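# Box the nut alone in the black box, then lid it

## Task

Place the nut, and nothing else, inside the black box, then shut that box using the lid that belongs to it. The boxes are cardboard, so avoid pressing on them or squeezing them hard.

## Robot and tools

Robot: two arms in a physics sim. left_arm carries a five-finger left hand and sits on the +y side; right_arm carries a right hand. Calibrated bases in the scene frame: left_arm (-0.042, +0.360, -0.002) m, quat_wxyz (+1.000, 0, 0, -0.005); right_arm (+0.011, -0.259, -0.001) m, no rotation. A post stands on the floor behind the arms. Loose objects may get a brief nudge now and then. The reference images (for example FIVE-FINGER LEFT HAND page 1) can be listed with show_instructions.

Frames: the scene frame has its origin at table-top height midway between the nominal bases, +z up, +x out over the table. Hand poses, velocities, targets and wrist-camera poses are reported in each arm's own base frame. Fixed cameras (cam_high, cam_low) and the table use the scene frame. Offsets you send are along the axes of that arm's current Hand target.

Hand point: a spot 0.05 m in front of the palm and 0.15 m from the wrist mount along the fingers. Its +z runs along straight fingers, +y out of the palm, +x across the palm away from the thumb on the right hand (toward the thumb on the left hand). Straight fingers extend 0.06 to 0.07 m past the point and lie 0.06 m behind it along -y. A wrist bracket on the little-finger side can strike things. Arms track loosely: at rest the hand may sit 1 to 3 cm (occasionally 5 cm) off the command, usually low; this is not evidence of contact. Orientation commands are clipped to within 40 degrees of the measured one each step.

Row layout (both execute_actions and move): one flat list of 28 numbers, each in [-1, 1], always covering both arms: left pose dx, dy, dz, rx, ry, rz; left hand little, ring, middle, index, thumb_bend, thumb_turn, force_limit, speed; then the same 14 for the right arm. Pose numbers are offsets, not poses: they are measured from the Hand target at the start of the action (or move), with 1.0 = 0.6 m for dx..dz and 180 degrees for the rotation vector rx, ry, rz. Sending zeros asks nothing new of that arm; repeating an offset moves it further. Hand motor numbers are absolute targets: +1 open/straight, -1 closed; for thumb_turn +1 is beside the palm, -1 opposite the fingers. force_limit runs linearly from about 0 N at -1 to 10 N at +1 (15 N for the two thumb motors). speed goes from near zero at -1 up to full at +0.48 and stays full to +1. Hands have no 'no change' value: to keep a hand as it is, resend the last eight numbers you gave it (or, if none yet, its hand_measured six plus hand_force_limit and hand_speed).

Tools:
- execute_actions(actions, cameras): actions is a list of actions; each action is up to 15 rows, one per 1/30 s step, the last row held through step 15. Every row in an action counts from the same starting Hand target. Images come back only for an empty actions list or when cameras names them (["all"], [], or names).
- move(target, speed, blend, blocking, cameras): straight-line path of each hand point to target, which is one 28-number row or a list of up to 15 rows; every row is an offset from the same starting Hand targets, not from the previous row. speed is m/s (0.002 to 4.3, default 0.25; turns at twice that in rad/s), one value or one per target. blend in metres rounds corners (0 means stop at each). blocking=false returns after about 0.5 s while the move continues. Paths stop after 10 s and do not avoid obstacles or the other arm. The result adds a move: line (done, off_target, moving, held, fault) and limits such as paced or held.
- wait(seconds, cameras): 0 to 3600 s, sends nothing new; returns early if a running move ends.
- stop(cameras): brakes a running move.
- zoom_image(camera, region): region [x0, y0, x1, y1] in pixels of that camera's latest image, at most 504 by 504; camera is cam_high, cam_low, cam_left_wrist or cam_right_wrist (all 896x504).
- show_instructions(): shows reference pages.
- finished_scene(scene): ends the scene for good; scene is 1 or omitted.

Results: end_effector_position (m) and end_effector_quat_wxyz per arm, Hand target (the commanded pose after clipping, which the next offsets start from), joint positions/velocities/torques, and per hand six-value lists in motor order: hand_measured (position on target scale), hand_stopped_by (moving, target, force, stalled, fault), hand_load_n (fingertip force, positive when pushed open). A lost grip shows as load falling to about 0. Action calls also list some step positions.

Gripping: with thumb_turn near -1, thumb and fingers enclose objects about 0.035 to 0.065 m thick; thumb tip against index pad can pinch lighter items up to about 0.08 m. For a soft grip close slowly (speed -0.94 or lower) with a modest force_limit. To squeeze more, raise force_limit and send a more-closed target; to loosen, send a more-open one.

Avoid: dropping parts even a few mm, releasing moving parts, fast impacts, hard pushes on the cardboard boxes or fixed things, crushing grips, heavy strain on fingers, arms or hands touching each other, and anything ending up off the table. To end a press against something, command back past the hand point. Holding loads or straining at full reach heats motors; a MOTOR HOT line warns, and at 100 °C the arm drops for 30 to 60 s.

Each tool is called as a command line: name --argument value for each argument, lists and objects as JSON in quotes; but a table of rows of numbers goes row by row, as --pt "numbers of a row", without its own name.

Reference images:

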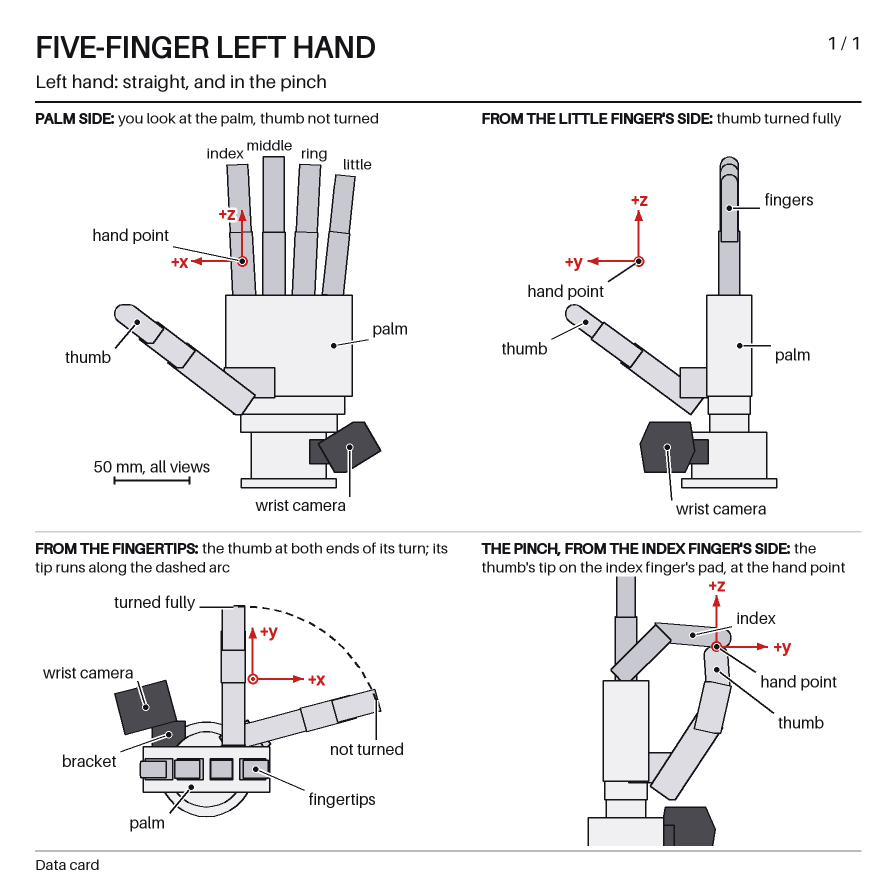

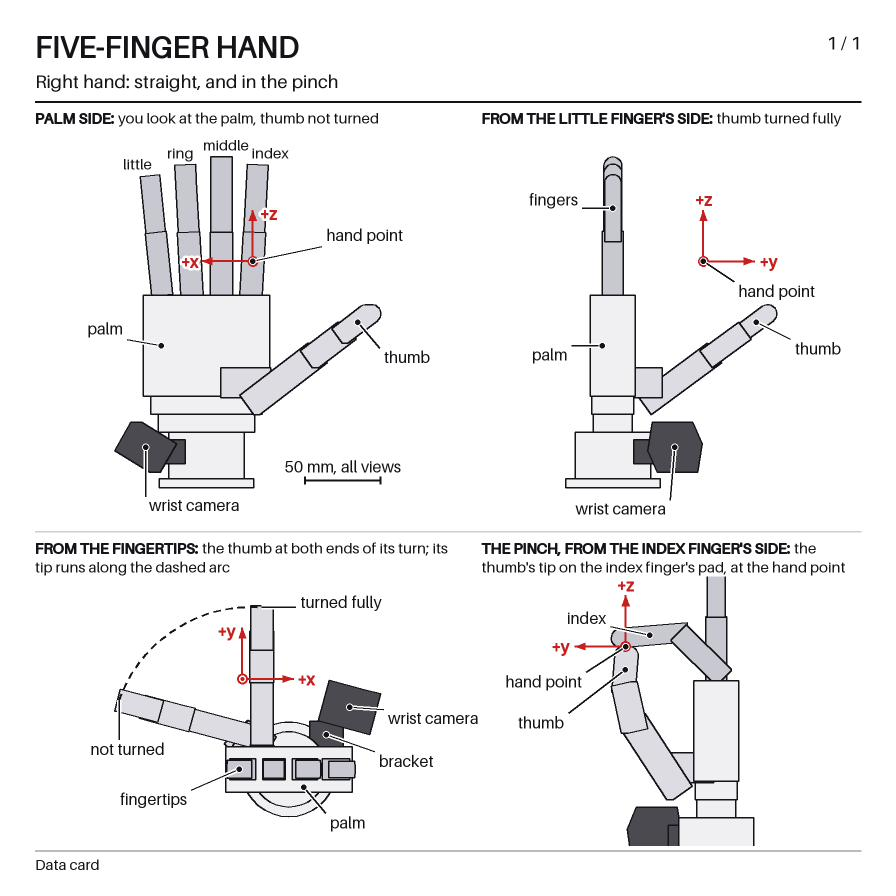

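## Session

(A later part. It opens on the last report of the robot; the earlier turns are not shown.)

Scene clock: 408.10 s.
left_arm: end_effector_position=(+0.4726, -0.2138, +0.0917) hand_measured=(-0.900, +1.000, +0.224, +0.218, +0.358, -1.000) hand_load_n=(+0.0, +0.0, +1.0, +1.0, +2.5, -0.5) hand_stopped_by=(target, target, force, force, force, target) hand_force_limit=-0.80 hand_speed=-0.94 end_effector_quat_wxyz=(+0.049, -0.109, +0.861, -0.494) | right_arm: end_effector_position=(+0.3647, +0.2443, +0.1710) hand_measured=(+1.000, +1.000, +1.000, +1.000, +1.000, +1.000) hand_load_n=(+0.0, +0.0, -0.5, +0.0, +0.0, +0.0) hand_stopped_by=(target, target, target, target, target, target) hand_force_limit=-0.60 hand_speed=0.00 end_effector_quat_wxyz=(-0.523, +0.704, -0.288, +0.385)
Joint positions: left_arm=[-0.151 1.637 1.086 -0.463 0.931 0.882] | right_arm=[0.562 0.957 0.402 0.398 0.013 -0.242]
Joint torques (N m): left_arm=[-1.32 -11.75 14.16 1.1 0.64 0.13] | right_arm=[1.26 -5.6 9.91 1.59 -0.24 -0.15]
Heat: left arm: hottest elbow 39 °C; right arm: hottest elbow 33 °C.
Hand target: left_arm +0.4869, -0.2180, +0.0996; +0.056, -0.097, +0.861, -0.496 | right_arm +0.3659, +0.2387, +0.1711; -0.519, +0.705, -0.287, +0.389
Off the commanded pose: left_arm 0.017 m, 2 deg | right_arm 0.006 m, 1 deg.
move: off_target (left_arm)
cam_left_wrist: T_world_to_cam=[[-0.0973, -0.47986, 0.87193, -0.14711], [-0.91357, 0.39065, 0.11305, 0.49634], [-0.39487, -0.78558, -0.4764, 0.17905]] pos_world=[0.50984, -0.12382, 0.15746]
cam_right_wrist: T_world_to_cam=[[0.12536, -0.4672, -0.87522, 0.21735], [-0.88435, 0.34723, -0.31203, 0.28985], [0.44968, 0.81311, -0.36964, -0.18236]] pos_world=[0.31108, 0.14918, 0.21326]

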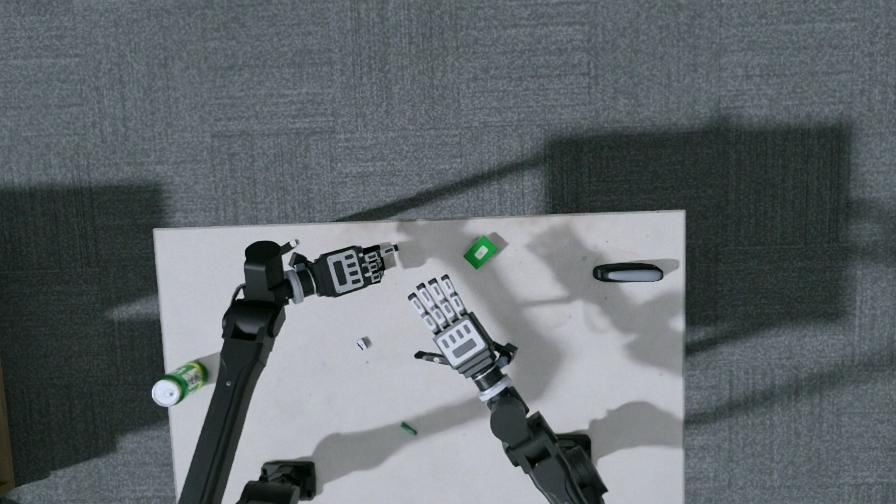

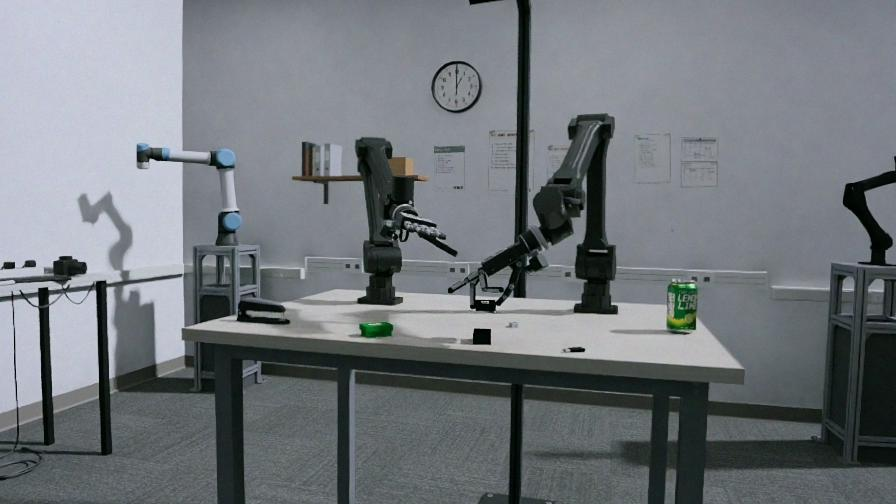

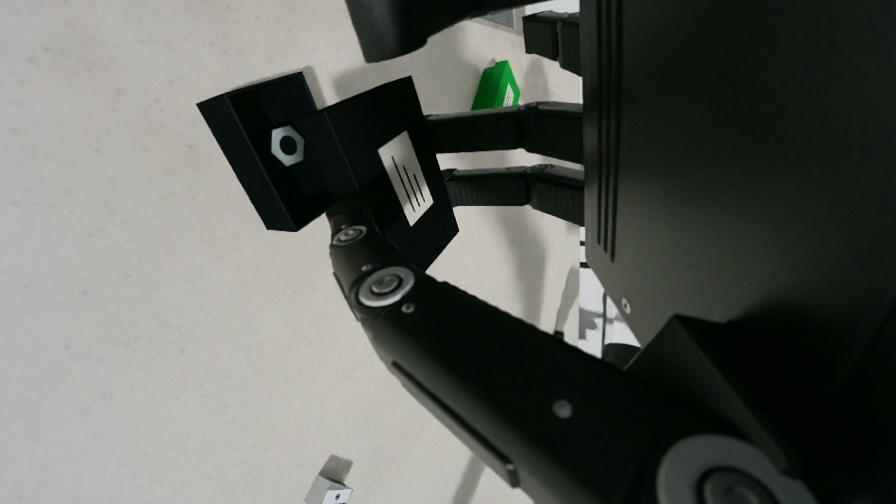

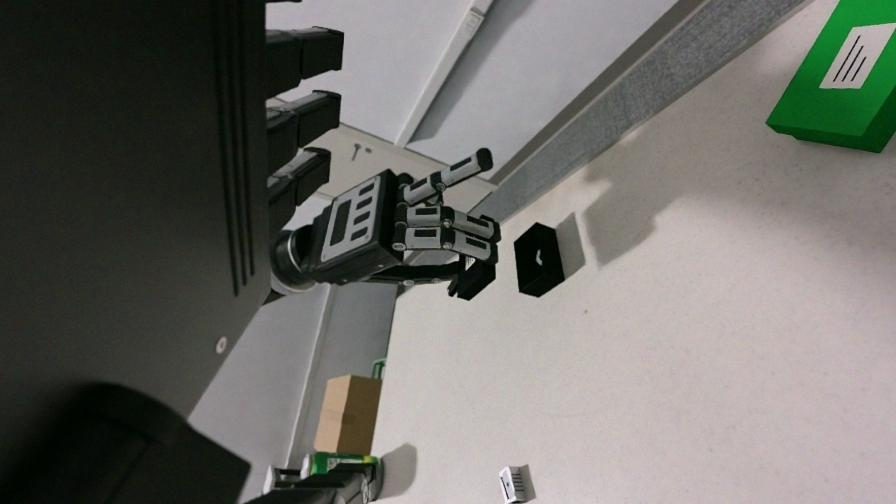

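move --pt "-0.017 0.0487 0.0378 0 0 0.008 -0.9 1 0.2 0.2 0.1 -1 -0.8 -0.94 0 0 0 0 0 0 1 1 1 1 1 1 -0.6 0.0" --speed 0.06 --cameras '["cam_low","cam_left_wrist","cam_right_wrist"]'

zoom_image --camera "cam_low" --region '[455, 290, 510, 350]'

zoom_image --camera "cam_right_wrist" --region '[470, 200, 600, 330]'

zoom_image --camera "cam_left_wrist" --region '[200, 30, 480, 310]'

Scene clock: 433.77 s.
left_arm: end_effector_position=(+0.4831, -0.2146, +0.0603) hand_measured=(-0.900, +1.000, +0.224, +0.218, +0.358, -1.000) hand_load_n=(+0.0, +0.0, +1.0, +1.0, +2.0, +0.0) hand_stopped_by=(target, target, force, force, force, target) hand_force_limit=-0.80 hand_speed=-0.94 end_effector_quat_wxyz=(+0.050, -0.102, +0.863, -0.493) | right_arm: end_effector_position=(+0.3647, +0.2442, +0.1710) hand_measured=(+1.000, +1.000, +1.000, +1.000, +1.000, +1.000) hand_load_n=(+0.0, +0.0, +0.0, +0.0, +0.0, -0.5) hand_stopped_by=(target, target, target, target, target, target) hand_force_limit=-0.60 hand_speed=0.00 end_effector_quat_wxyz=(-0.523, +0.704, -0.288, +0.385)
Joint positions: left_arm=[-0.151 1.708 1.086 -0.401 0.931 0.904] | right_arm=[0.562 0.957 0.402 0.398 0.013 -0.243]
Joint torques (N m): left_arm=[-1.67 -11.93 12.79 2.06 0.56 0.12] | right_arm=[1.26 -5.54 9.89 1.62 -0.24 -0.15]
Heat: left arm: hottest elbow 40 °C; right arm: hottest elbow 33 °C.
Hand target: left_arm +0.4980, -0.2206, +0.0629; +0.063, -0.086, +0.862, -0.496 | right_arm +0.3659, +0.2387, +0.1710; -0.519, +0.705, -0.287, +0.389
Off the commanded pose: left_arm 0.016 m, 2 deg | right_arm 0.006 m, 1 deg.
move: off_target (left_arm)
cam_left_wrist: T_world_to_cam=[[-0.11056, -0.48345, 0.86836, -0.11334], [-0.91029, 0.39996, 0.10677, 0.51055], [-0.39893, -0.77866, -0.4843, 0.17152]] pos_world=[0.52064, -0.12544, 0.12697]
cam_right_wrist: T_world_to_cam=[[0.12547, -0.46746, -0.87506, 0.21741], [-0.88433, 0.3471, -0.31222, 0.28993], [0.44968, 0.81302, -0.36984, -0.18226]] pos_world=[0.31108, 0.14918, 0.21336]

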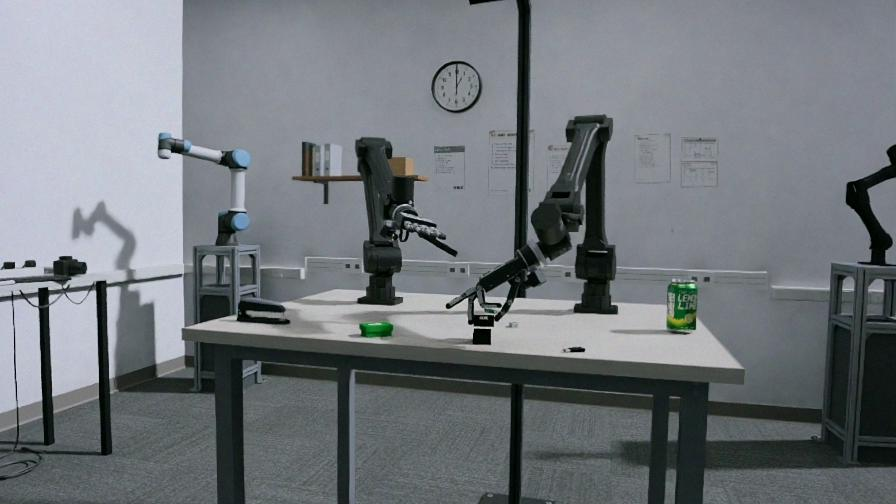

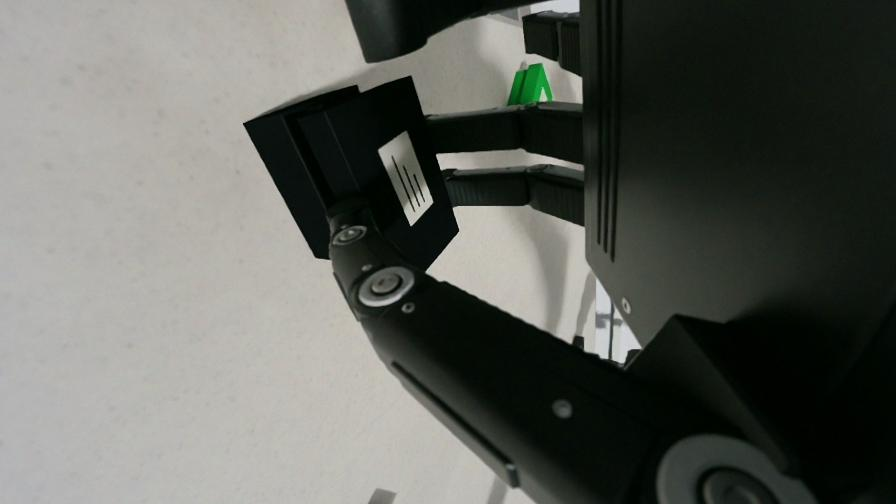

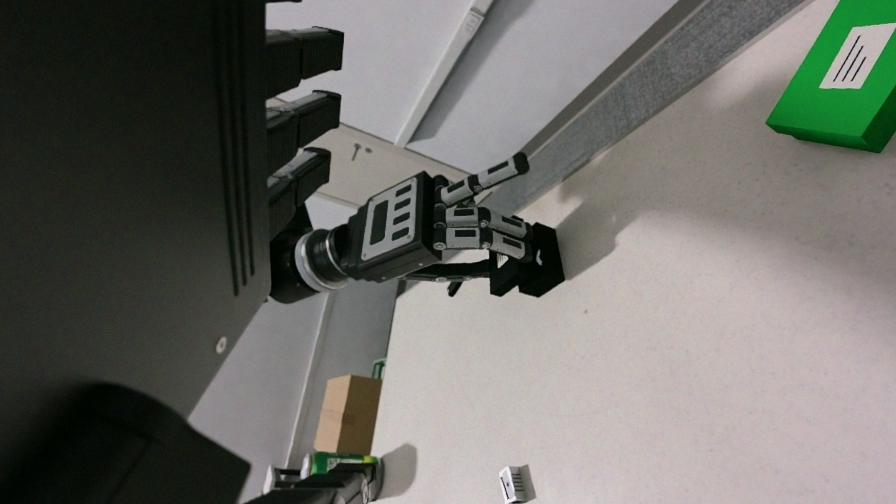

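Scaled by 8.400 from the camera's image (finer frame: 1280x720).

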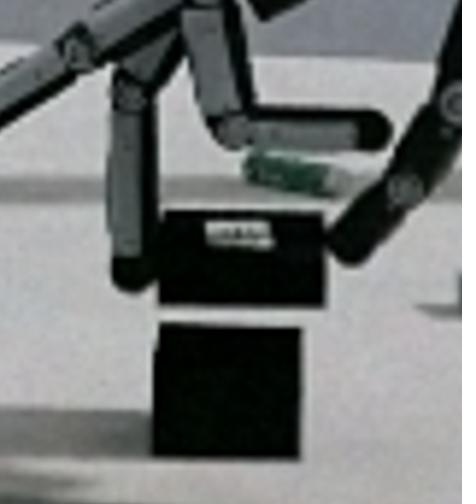

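Scaled by 3.877 from the camera's image (finer frame: 1280x720).

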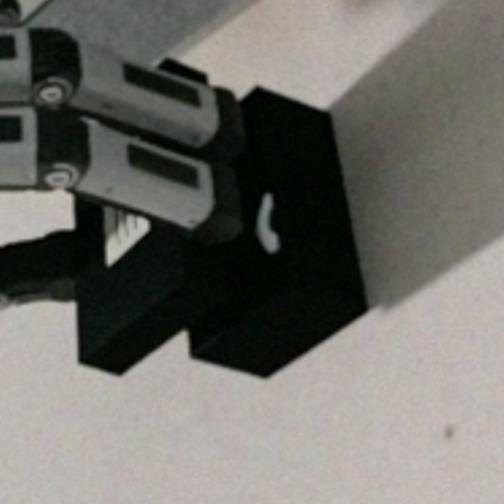

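Scaled by 1.800 from the camera's image (finer frame: 1280x720).

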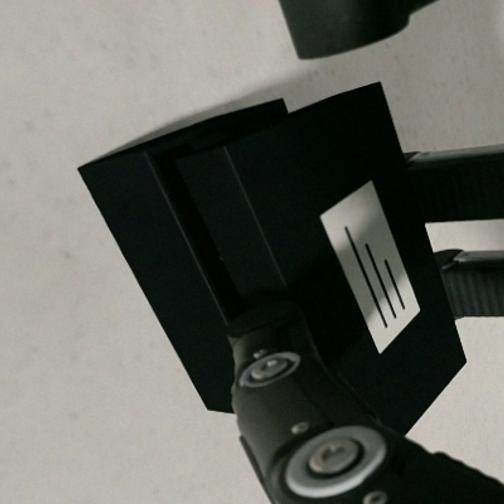

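zoom_image --camera "cam_left_wrist" --region '[240, 70, 380, 210]'

Scaled by 3.600 from the camera's image (finer frame: 1280x720).

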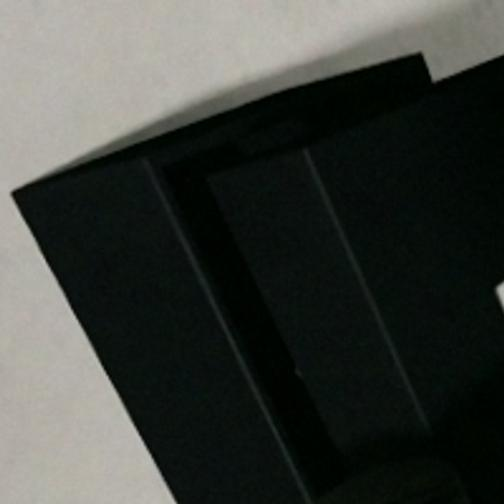

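move --pt "-0.004 0.0143 0.013 0 0 0.011 -0.9 1 0.2 0.2 0.1 -1 -0.8 -0.94 0 0 0 0 0 0 1 1 1 1 1 1 -0.6 0.0" --speed 0.04 --cameras '["cam_low","cam_left_wrist","cam_right_wrist"]'

zoom_image --camera "cam_low" --region '[455, 290, 510, 350]'

zoom_image --camera "cam_left_wrist" --region '[240, 60, 400, 220]'

zoom_image --camera "cam_right_wrist" --region '[470, 200, 600, 330]'

Scene clock: 457.47 s.
left_arm: end_effector_position=(+0.4892, -0.2165, +0.0526) hand_measured=(-0.900, +1.000, +0.224, +0.218, +0.358, -1.000) hand_load_n=(+0.0, +0.0, +1.5, +1.0, +2.0, +0.0) hand_stopped_by=(target, target, force, force, force, target) hand_force_limit=-0.80 hand_speed=-0.94 end_effector_quat_wxyz=(+0.062, -0.085, +0.863, -0.493) | right_arm: end_effector_position=(+0.3647, +0.2442, +0.1710) hand_measured=(+1.000, +1.000, +1.000, +1.000, +1.000, +1.000) hand_load_n=(+0.0, +0.0, +0.0, +0.0, +0.0, +0.0) hand_stopped_by=(target, target, target, target, target, target) hand_force_limit=-0.60 hand_speed=0.00 end_effector_quat_wxyz=(-0.523, +0.704, -0.288, +0.385)
Joint positions: left_arm=[-0.155 1.726 1.086 -0.369 0.93 0.93] | right_arm=[0.562 0.957 0.402 0.398 0.013 -0.243]
Joint torques (N m): left_arm=[-1.79 -12.1 12.1 2.03 0.47 0.12] | right_arm=[1.2 -5.54 9.89 1.61 -0.24 -0.14]
Heat: left arm: hottest elbow 39 °C; right arm: hottest elbow 33 °C.
Hand target: left_arm +0.5011, -0.2225, +0.0517; +0.071, -0.072, +0.863, -0.494 | right_arm +0.3659, +0.2387, +0.1710; -0.519, +0.705, -0.287, +0.389
Off the commanded pose: left_arm 0.013 m, 2 deg | right_arm 0.006 m, 1 deg.
move: off_target (left_arm)
cam_left_wrist: T_world_to_cam=[[-0.15053, -0.48453, 0.86173, -0.08721], [-0.90663, 0.4152, 0.07509, 0.52101], [-0.39417, -0.76996, -0.50179, 0.16912]] pos_world=[0.5259, -0.12835, 0.12089]
cam_right_wrist: T_world_to_cam=[[0.12547, -0.46746, -0.87506, 0.21741], [-0.88433, 0.3471, -0.31222, 0.28993], [0.44968, 0.81302, -0.36984, -0.18226]] pos_world=[0.31108, 0.14918, 0.21336]

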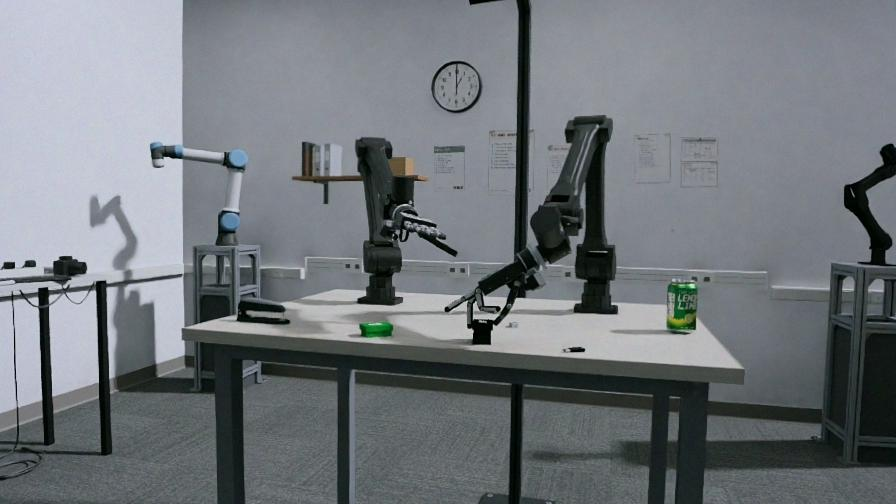

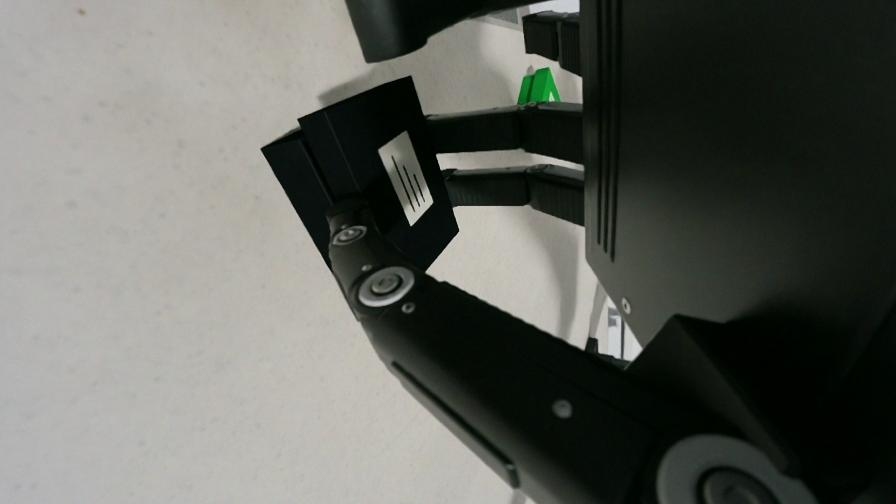

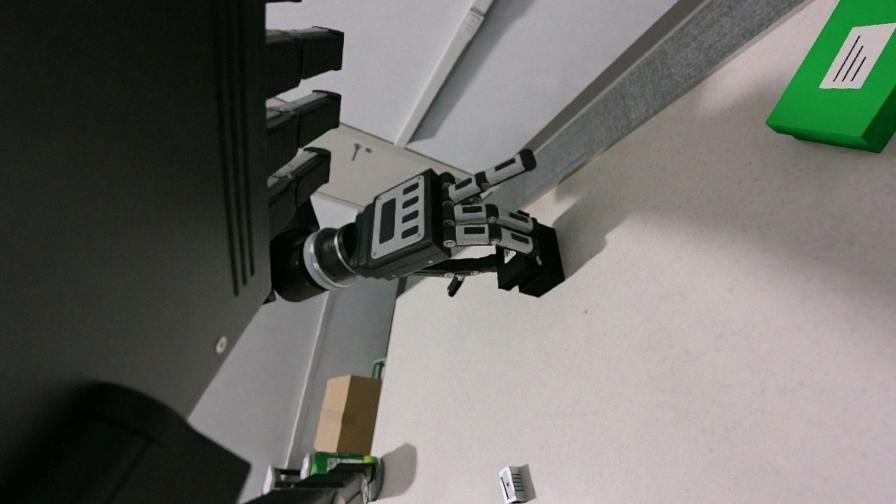

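Scaled by 8.400 from the camera's image (finer frame: 1280x720).

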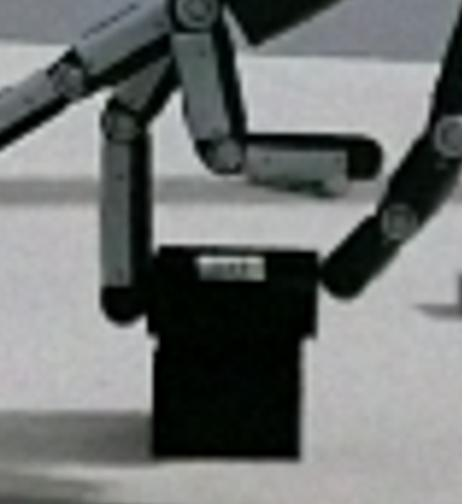

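Scaled by 3.150 from the camera's image (finer frame: 1280x720).

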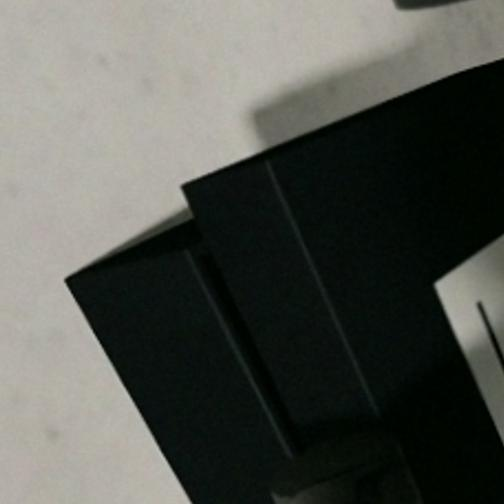

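Scaled by 3.877 from the camera's image (finer frame: 1280x720).

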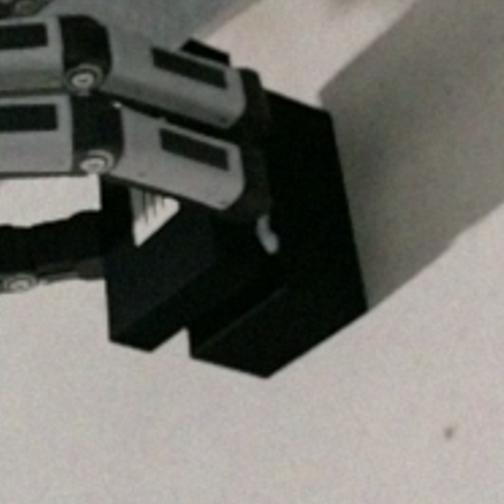

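zoom_image --camera "cam_right_wrist" --region '[490, 215, 570, 305]'

zoom_image --camera "cam_high" --region '[340, 210, 420, 290]'

Scaled by 5.600 from the camera's image (finer frame: 1280x720).

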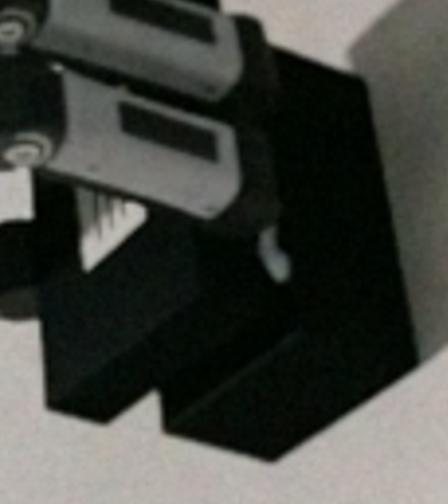

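This scene's latest camera images include none from cam_high. They are from: cam_low, cam_left_wrist, cam_right_wrist. cam_high's image comes with the result of a call that names it in "cameras".

move --pt "0.0082 -0.0017 0.002 0 0 0 -0.9 1 0.2 0.2 0.1 -1 -0.8 -0.94 0 0 0 0 0 0 1 1 1 1 1 1 -0.6 0.0" --speed 0.03 --cameras '["cam_low","cam_left_wrist","cam_right_wrist"]'

zoom_image --camera "cam_low" --region '[462, 305, 502, 350]'

zoom_image --camera "cam_left_wrist" --region '[240, 60, 400, 220]'

zoom_image --camera "cam_right_wrist" --region '[490, 215, 570, 305]'

Scene clock: 485.80 s.
left_arm: end_effector_position=(+0.4905, -0.2197, +0.0530) hand_measured=(-0.900, +1.000, +0.224, +0.218, +0.358, -1.000) hand_load_n=(+0.0, +0.0, +1.0, +1.0, +2.0, +0.0) hand_stopped_by=(target, target, force, force, force, target) hand_force_limit=-0.80 hand_speed=-0.94 end_effector_quat_wxyz=(+0.066, -0.080, +0.863, -0.494) | right_arm: end_effector_position=(+0.3647, +0.2442, +0.1710) hand_measured=(+1.000, +1.000, +1.000, +1.000, +1.000, +1.000) hand_load_n=(+0.0, +0.0, +0.0, +0.0, +0.0, +0.0) hand_stopped_by=(target, target, target, target, target, target) hand_force_limit=-0.60 hand_speed=0.00 end_effector_quat_wxyz=(-0.523, +0.704, -0.288, +0.385)
Joint positions: left_arm=[-0.162 1.726 1.086 -0.357 0.927 0.931] | right_arm=[0.562 0.957 0.402 0.398 0.013 -0.243]
Joint torques (N m): left_arm=[-1.9 -12.98 10.88 2.11 0.46 0.02] | right_arm=[1.14 -5.6 9.89 1.61 -0.24 -0.14]
Heat: left arm: hottest elbow 38 °C; right arm: hottest elbow 34 °C.
Hand target: left_arm +0.4966, -0.2249, +0.0517; +0.071, -0.072, +0.863, -0.494 | right_arm +0.3659, +0.2387, +0.1710; -0.519, +0.705, -0.287, +0.389
Off the commanded pose: left_arm 0.008 m, 1 deg | right_arm 0.006 m, 1 deg.
move: done
cam_left_wrist: T_world_to_cam=[[-0.16368, -0.48444, 0.85938, -0.08227], [-0.90532, 0.41985, 0.06424, 0.5244], [-0.39193, -0.7675, -0.50729, 0.16712]] pos_world=[0.52678, -0.13176, 0.1218]
cam_right_wrist: T_world_to_cam=[[0.12547, -0.46746, -0.87506, 0.21741], [-0.88433, 0.3471, -0.31222, 0.28993], [0.44968, 0.81302, -0.36984, -0.18226]] pos_world=[0.31108, 0.14918, 0.21336]

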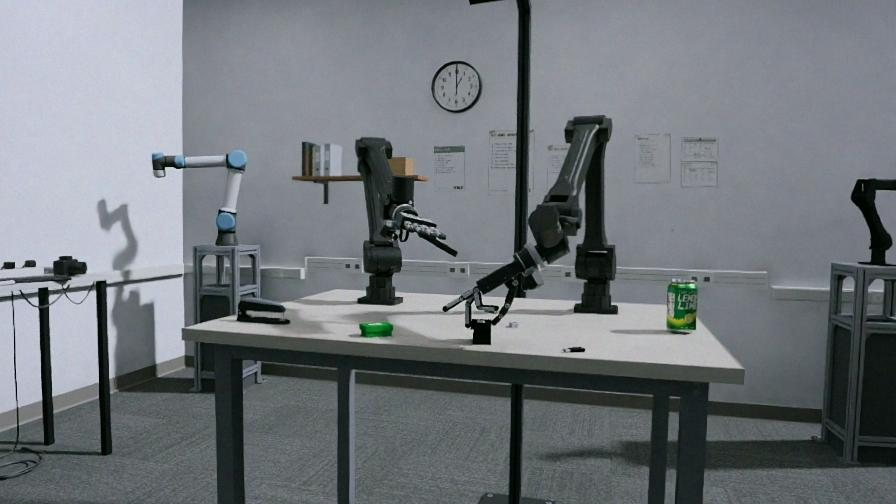

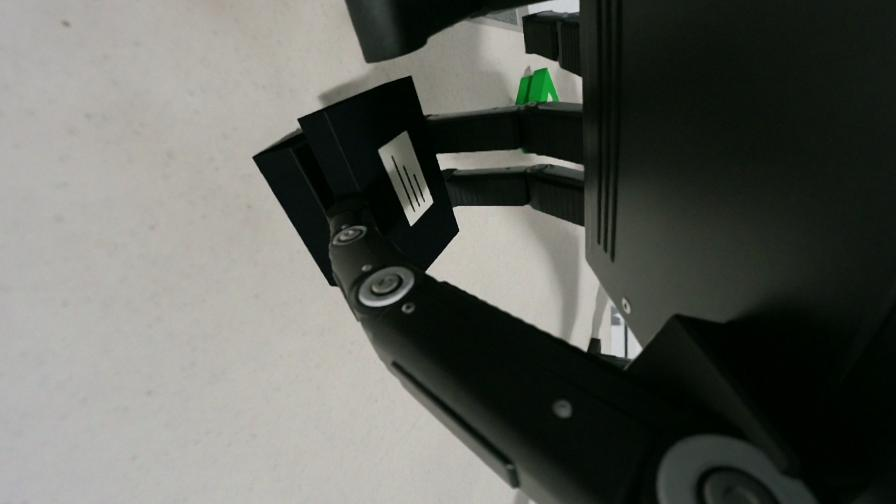

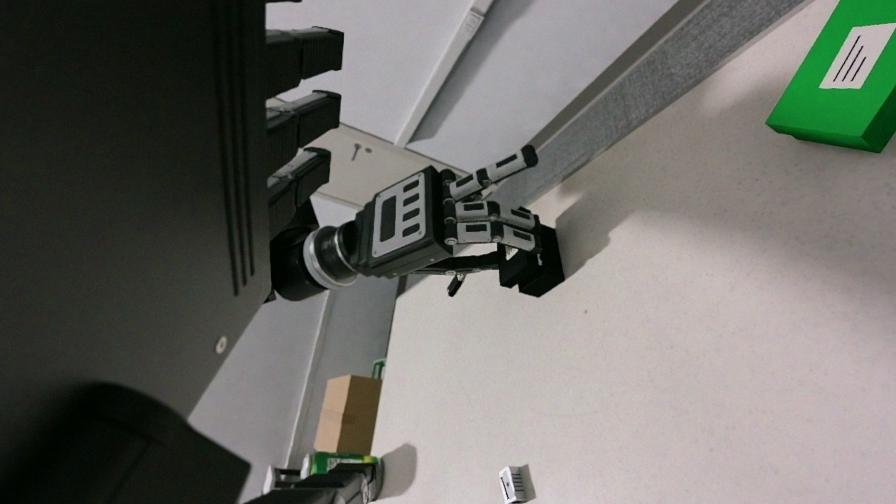

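Scaled by 11.200 from the camera's image (finer frame: 1280x720).

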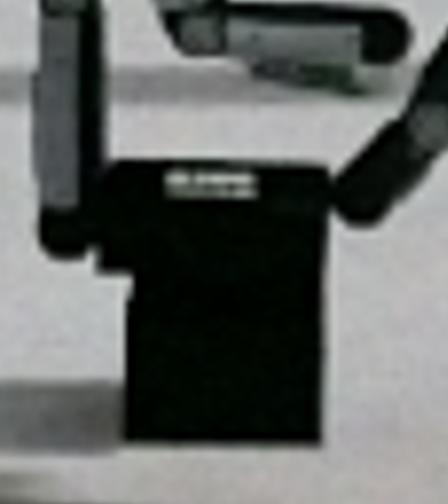

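Scaled by 3.150 from the camera's image (finer frame: 1280x720).

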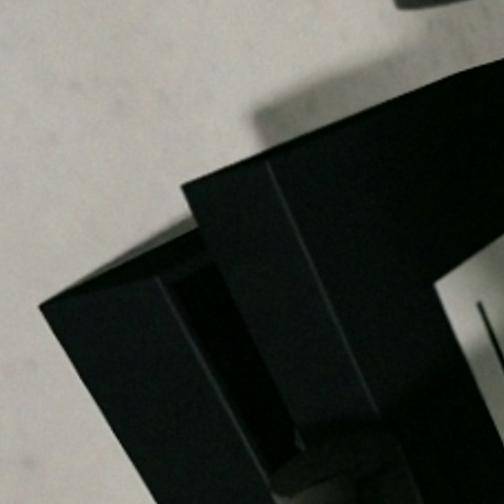

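Scaled by 5.600 from the camera's image (finer frame: 1280x720).

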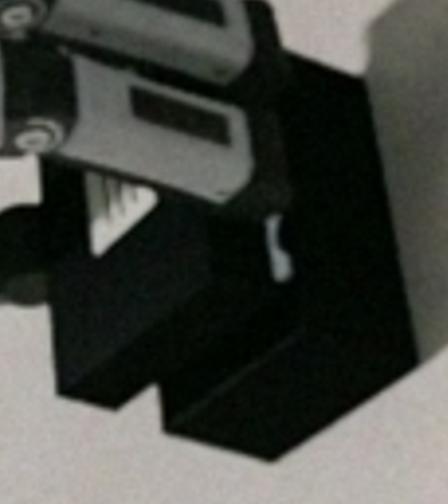

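move --pt "0.0202 0.0007 -0.0058 0 0 0 -0.9 1 0.2 0.2 0.1 -1 -0.8 -0.94 0 0 0 0 0 0 1 1 1 1 1 1 -0.6 0.0" --speed 0.03 --cameras '["cam_low","cam_left_wrist","cam_right_wrist"]'

zoom_image --camera "cam_low" --region '[462, 305, 502, 350]'

zoom_image --camera "cam_left_wrist" --region '[240, 60, 400, 220]'

zoom_image --camera "cam_right_wrist" --region '[490, 215, 570, 305]'

Scene clock: 496.87 s.
left_arm: end_effector_position=(+0.4824, -0.2191, +0.0453) hand_measured=(-0.900, +1.000, +0.224, +0.218, +0.358, -1.000) hand_load_n=(+0.0, +0.0, +1.0, +1.0, +2.0, +0.0) hand_stopped_by=(target, target, force, force, force, target) hand_force_limit=-0.80 hand_speed=-0.94 end_effector_quat_wxyz=(+0.061, -0.082, +0.865, -0.492) | right_arm: end_effector_position=(+0.3647, +0.2442, +0.1710) hand_measured=(+1.000, +1.000, +1.000, +1.000, +1.000, +1.000) hand_load_n=(+0.0, +0.0, +0.0, +0.0, +0.0, +0.0) hand_stopped_by=(target, target, target, target, target, target) hand_force_limit=-0.60 hand_speed=0.00 end_effector_quat_wxyz=(-0.523, +0.704, -0.288, +0.385)
Joint positions: left_arm=[-0.164 1.725 1.063 -0.346 0.925 0.931] | right_arm=[0.562 0.957 0.402 0.398 0.013 -0.243]
Joint torques (N m): left_arm=[-1.73 -15.44 9.37 2.13 0.46 -0.01] | right_arm=[1.14 -5.48 9.91 1.61 -0.24 -0.15]
Heat: left arm: hottest elbow 37 °C; right arm: hottest elbow 34 °C.
Hand target: left_arm +0.4840, -0.2241, +0.0524; +0.071, -0.072, +0.863, -0.494 | right_arm +0.3659, +0.2387, +0.1710; -0.519, +0.705, -0.287, +0.389
Off the commanded pose: left_arm 0.009 m, 2 deg | right_arm 0.006 m, 1 deg.
move: done
cam_left_wrist: T_world_to_cam=[[-0.15432, -0.48702, 0.85965, -0.0818], [-0.90405, 0.42062, 0.076, 0.51625], [-0.39859, -0.76544, -0.5052, 0.16411]] pos_world=[0.5195, -0.13136, 0.114]
cam_right_wrist: T_world_to_cam=[[0.12547, -0.46746, -0.87506, 0.21741], [-0.88433, 0.3471, -0.31222, 0.28993], [0.44968, 0.81302, -0.36984, -0.18226]] pos_world=[0.31108, 0.14918, 0.21336]

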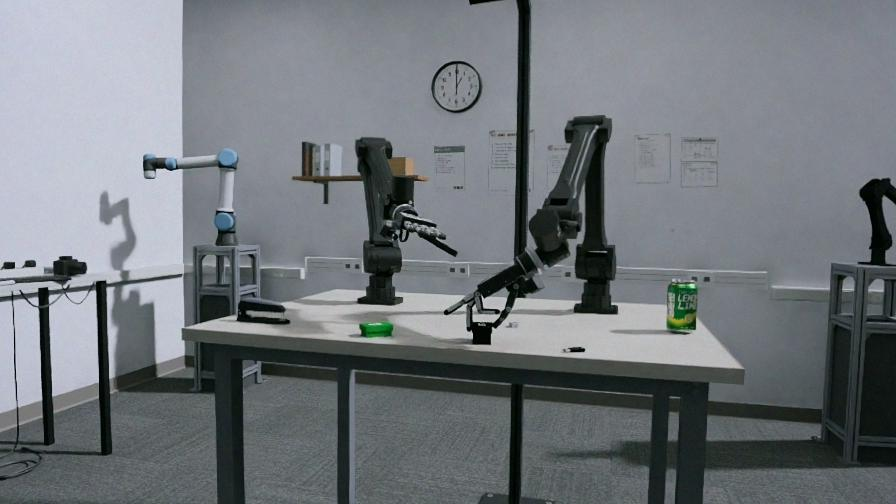

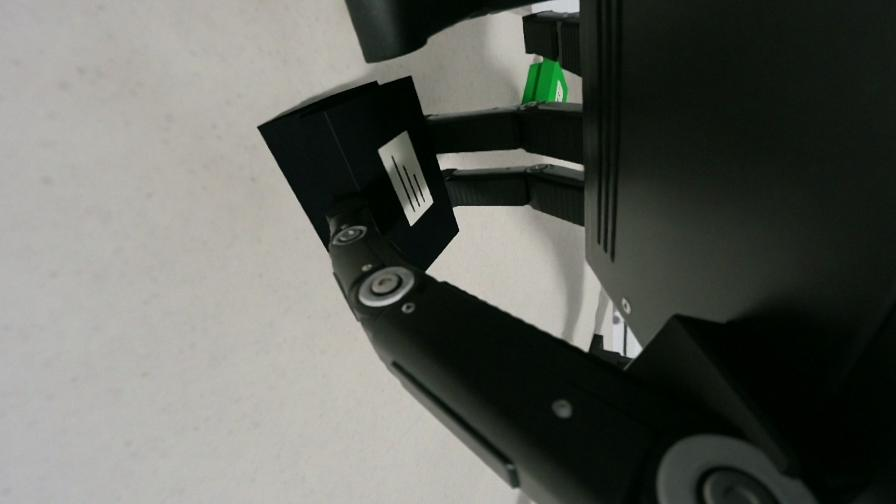

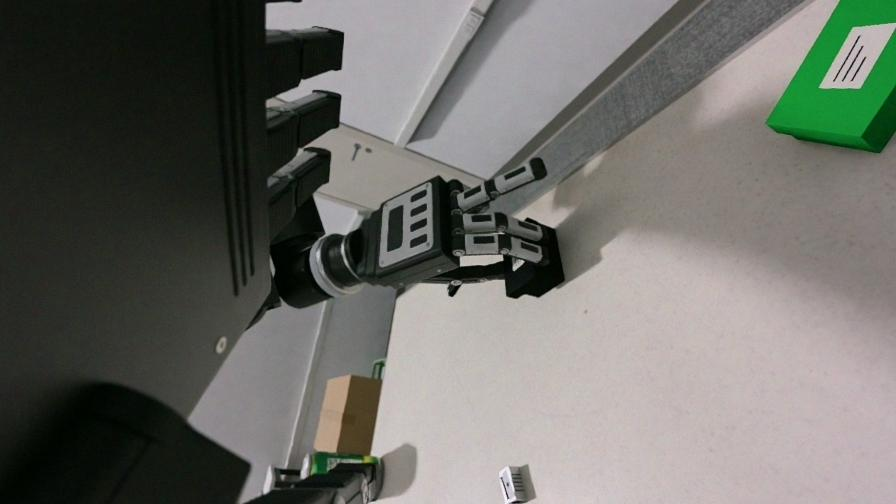

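Scaled by 11.200 from the camera's image (finer frame: 1280x720).

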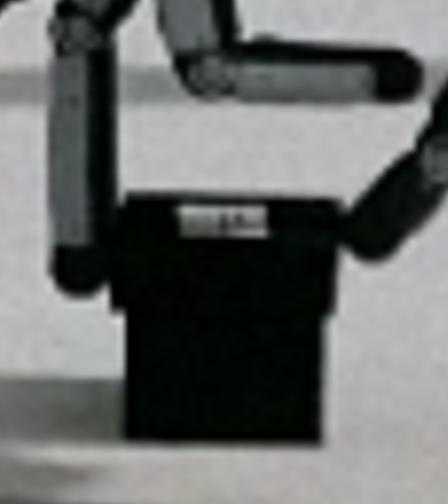

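Scaled by 3.150 from the camera's image (finer frame: 1280x720).

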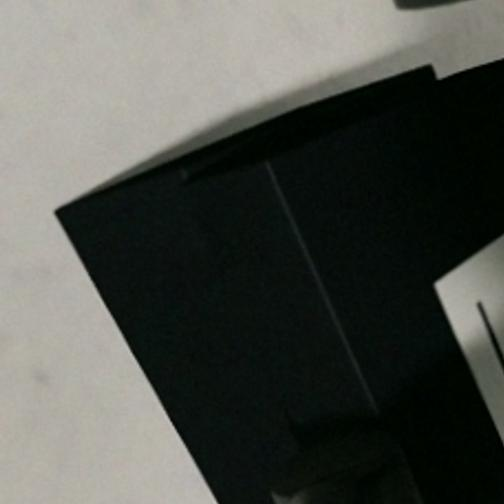

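Scaled by 5.600 from the camera's image (finer frame: 1280x720).

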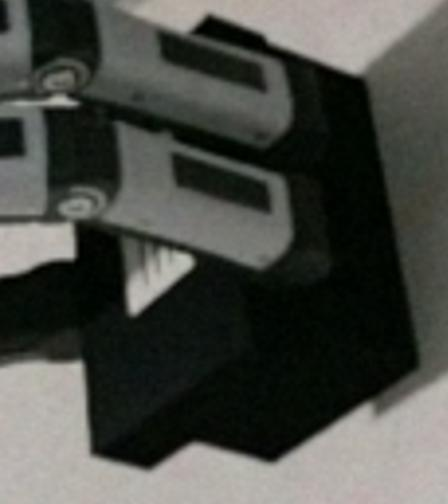

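move --pt "-0.0091 -0.0035 0 0 0 0 -0.9 1 0.2 0.2 0.1 -1 -0.8 -0.94 0 0 0 0 0 0 1 1 1 1 1 1 -0.6 0.0" --speed 0.03 --cameras '["cam_low","cam_left_wrist","cam_right_wrist"]'

zoom_image --camera "cam_low" --region '[462, 305, 502, 350]'

zoom_image --camera "cam_left_wrist" --region '[240, 60, 400, 220]'

zoom_image --camera "cam_right_wrist" --region '[490, 215, 570, 305]'

Scene clock: 507.67 s.
left_arm: end_effector_position=(+0.4824, -0.2192, +0.0457) hand_measured=(-0.900, +1.000, +0.224, +0.218, +0.358, -1.000) hand_load_n=(+0.0, -0.5, +1.0, +1.0, +2.5, +0.0) hand_stopped_by=(target, target, force, force, force, target) hand_force_limit=-0.80 hand_speed=-0.94 end_effector_quat_wxyz=(+0.061, -0.082, +0.865, -0.492) | right_arm: end_effector_position=(+0.3647, +0.2442, +0.1710) hand_measured=(+1.000, +1.000, +1.000, +1.000, +1.000, +1.000) hand_load_n=(+0.0, +0.0, +0.0, +0.0, +0.0, -0.5) hand_stopped_by=(target, target, target, target, target, target) hand_force_limit=-0.60 hand_speed=0.00 end_effector_quat_wxyz=(-0.523, +0.704, -0.288, +0.385)
Joint positions: left_arm=[-0.164 1.725 1.063 -0.346 0.925 0.931] | right_arm=[0.562 0.957 0.402 0.398 0.013 -0.243]
Joint torques (N m): left_arm=[-1.61 -14.45 11.06 1.66 0.51 0.01] | right_arm=[1.2 -5.48 9.88 1.59 -0.24 -0.15]
Heat: left arm: hottest elbow 36 °C; right arm: hottest elbow 34 °C.
Hand target: left_arm +0.4894, -0.2241, +0.0546; +0.071, -0.072, +0.863, -0.494 | right_arm +0.3659, +0.2387, +0.1710; -0.519, +0.705, -0.287, +0.389
Off the commanded pose: left_arm 0.012 m, 2 deg | right_arm 0.006 m, 1 deg.
move: off_target (left_arm)
cam_left_wrist: T_world_to_cam=[[-0.15501, -0.48688, 0.8596, -0.08177], [-0.90411, 0.42063, 0.07521, 0.51634], [-0.39819, -0.76552, -0.50539, 0.16412]] pos_world=[0.5195, -0.13136, 0.1144]
cam_right_wrist: T_world_to_cam=[[0.12547, -0.46746, -0.87506, 0.21741], [-0.88433, 0.3471, -0.31222, 0.28993], [0.44968, 0.81302, -0.36984, -0.18226]] pos_world=[0.31108, 0.14918, 0.21336]

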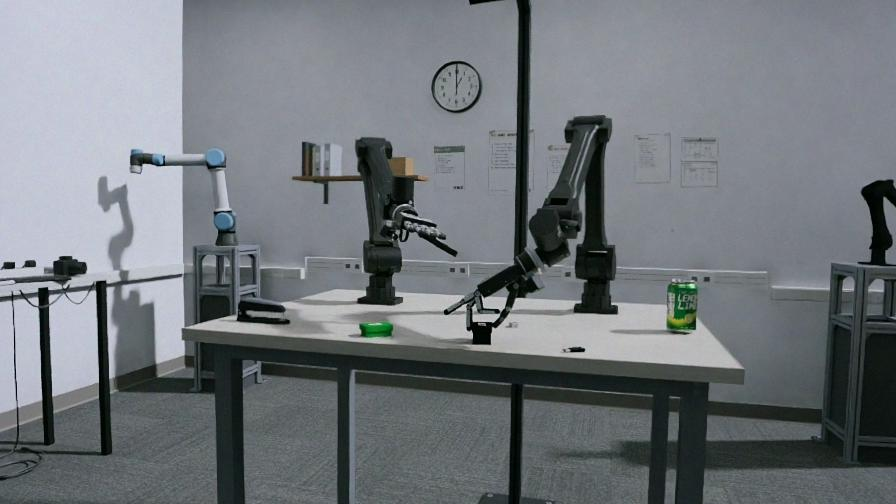

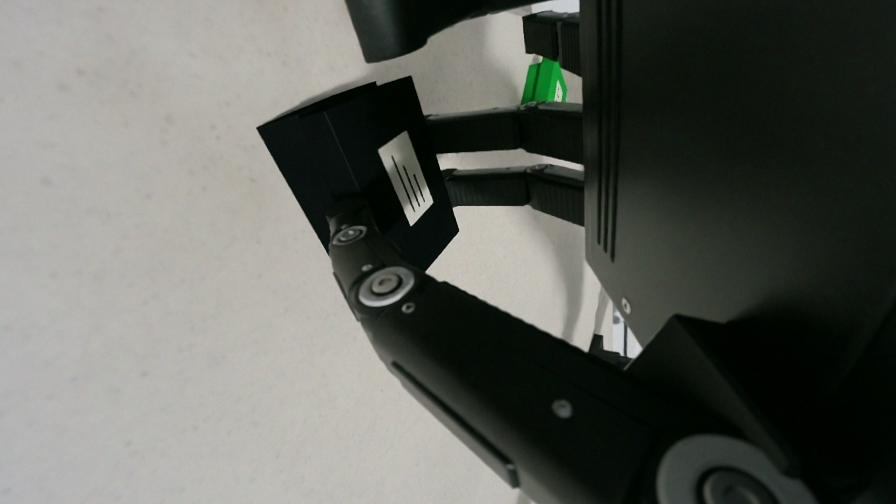

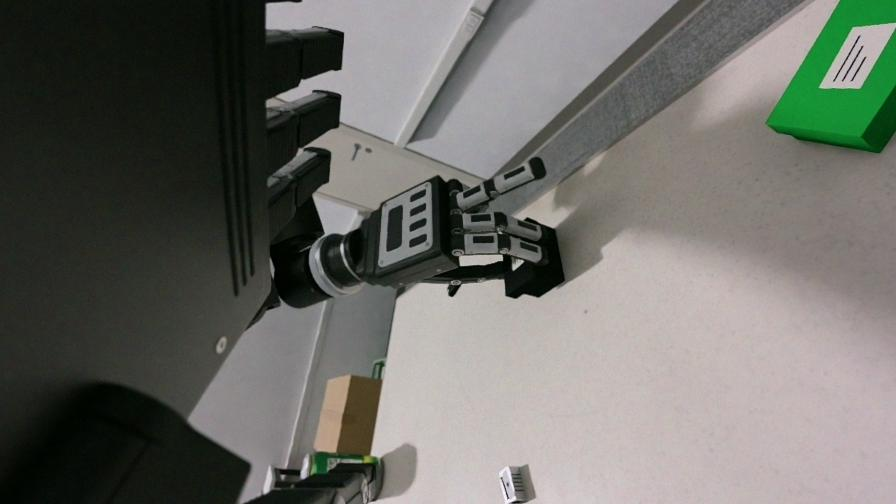

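Scaled by 11.200 from the camera's image (finer frame: 1280x720).

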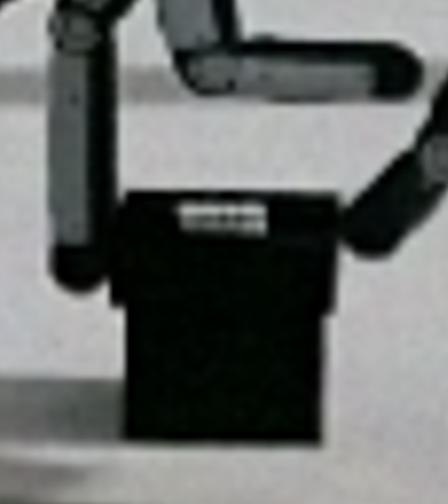

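Scaled by 3.150 from the camera's image (finer frame: 1280x720).

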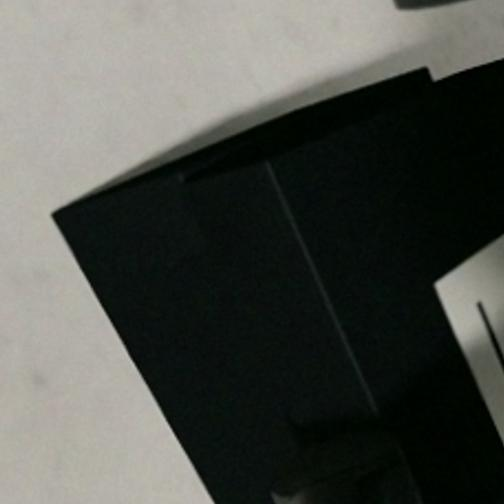

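Scaled by 5.600 from the camera's image (finer frame: 1280x720).

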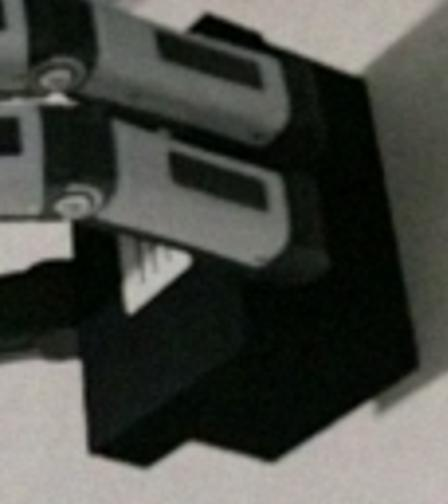

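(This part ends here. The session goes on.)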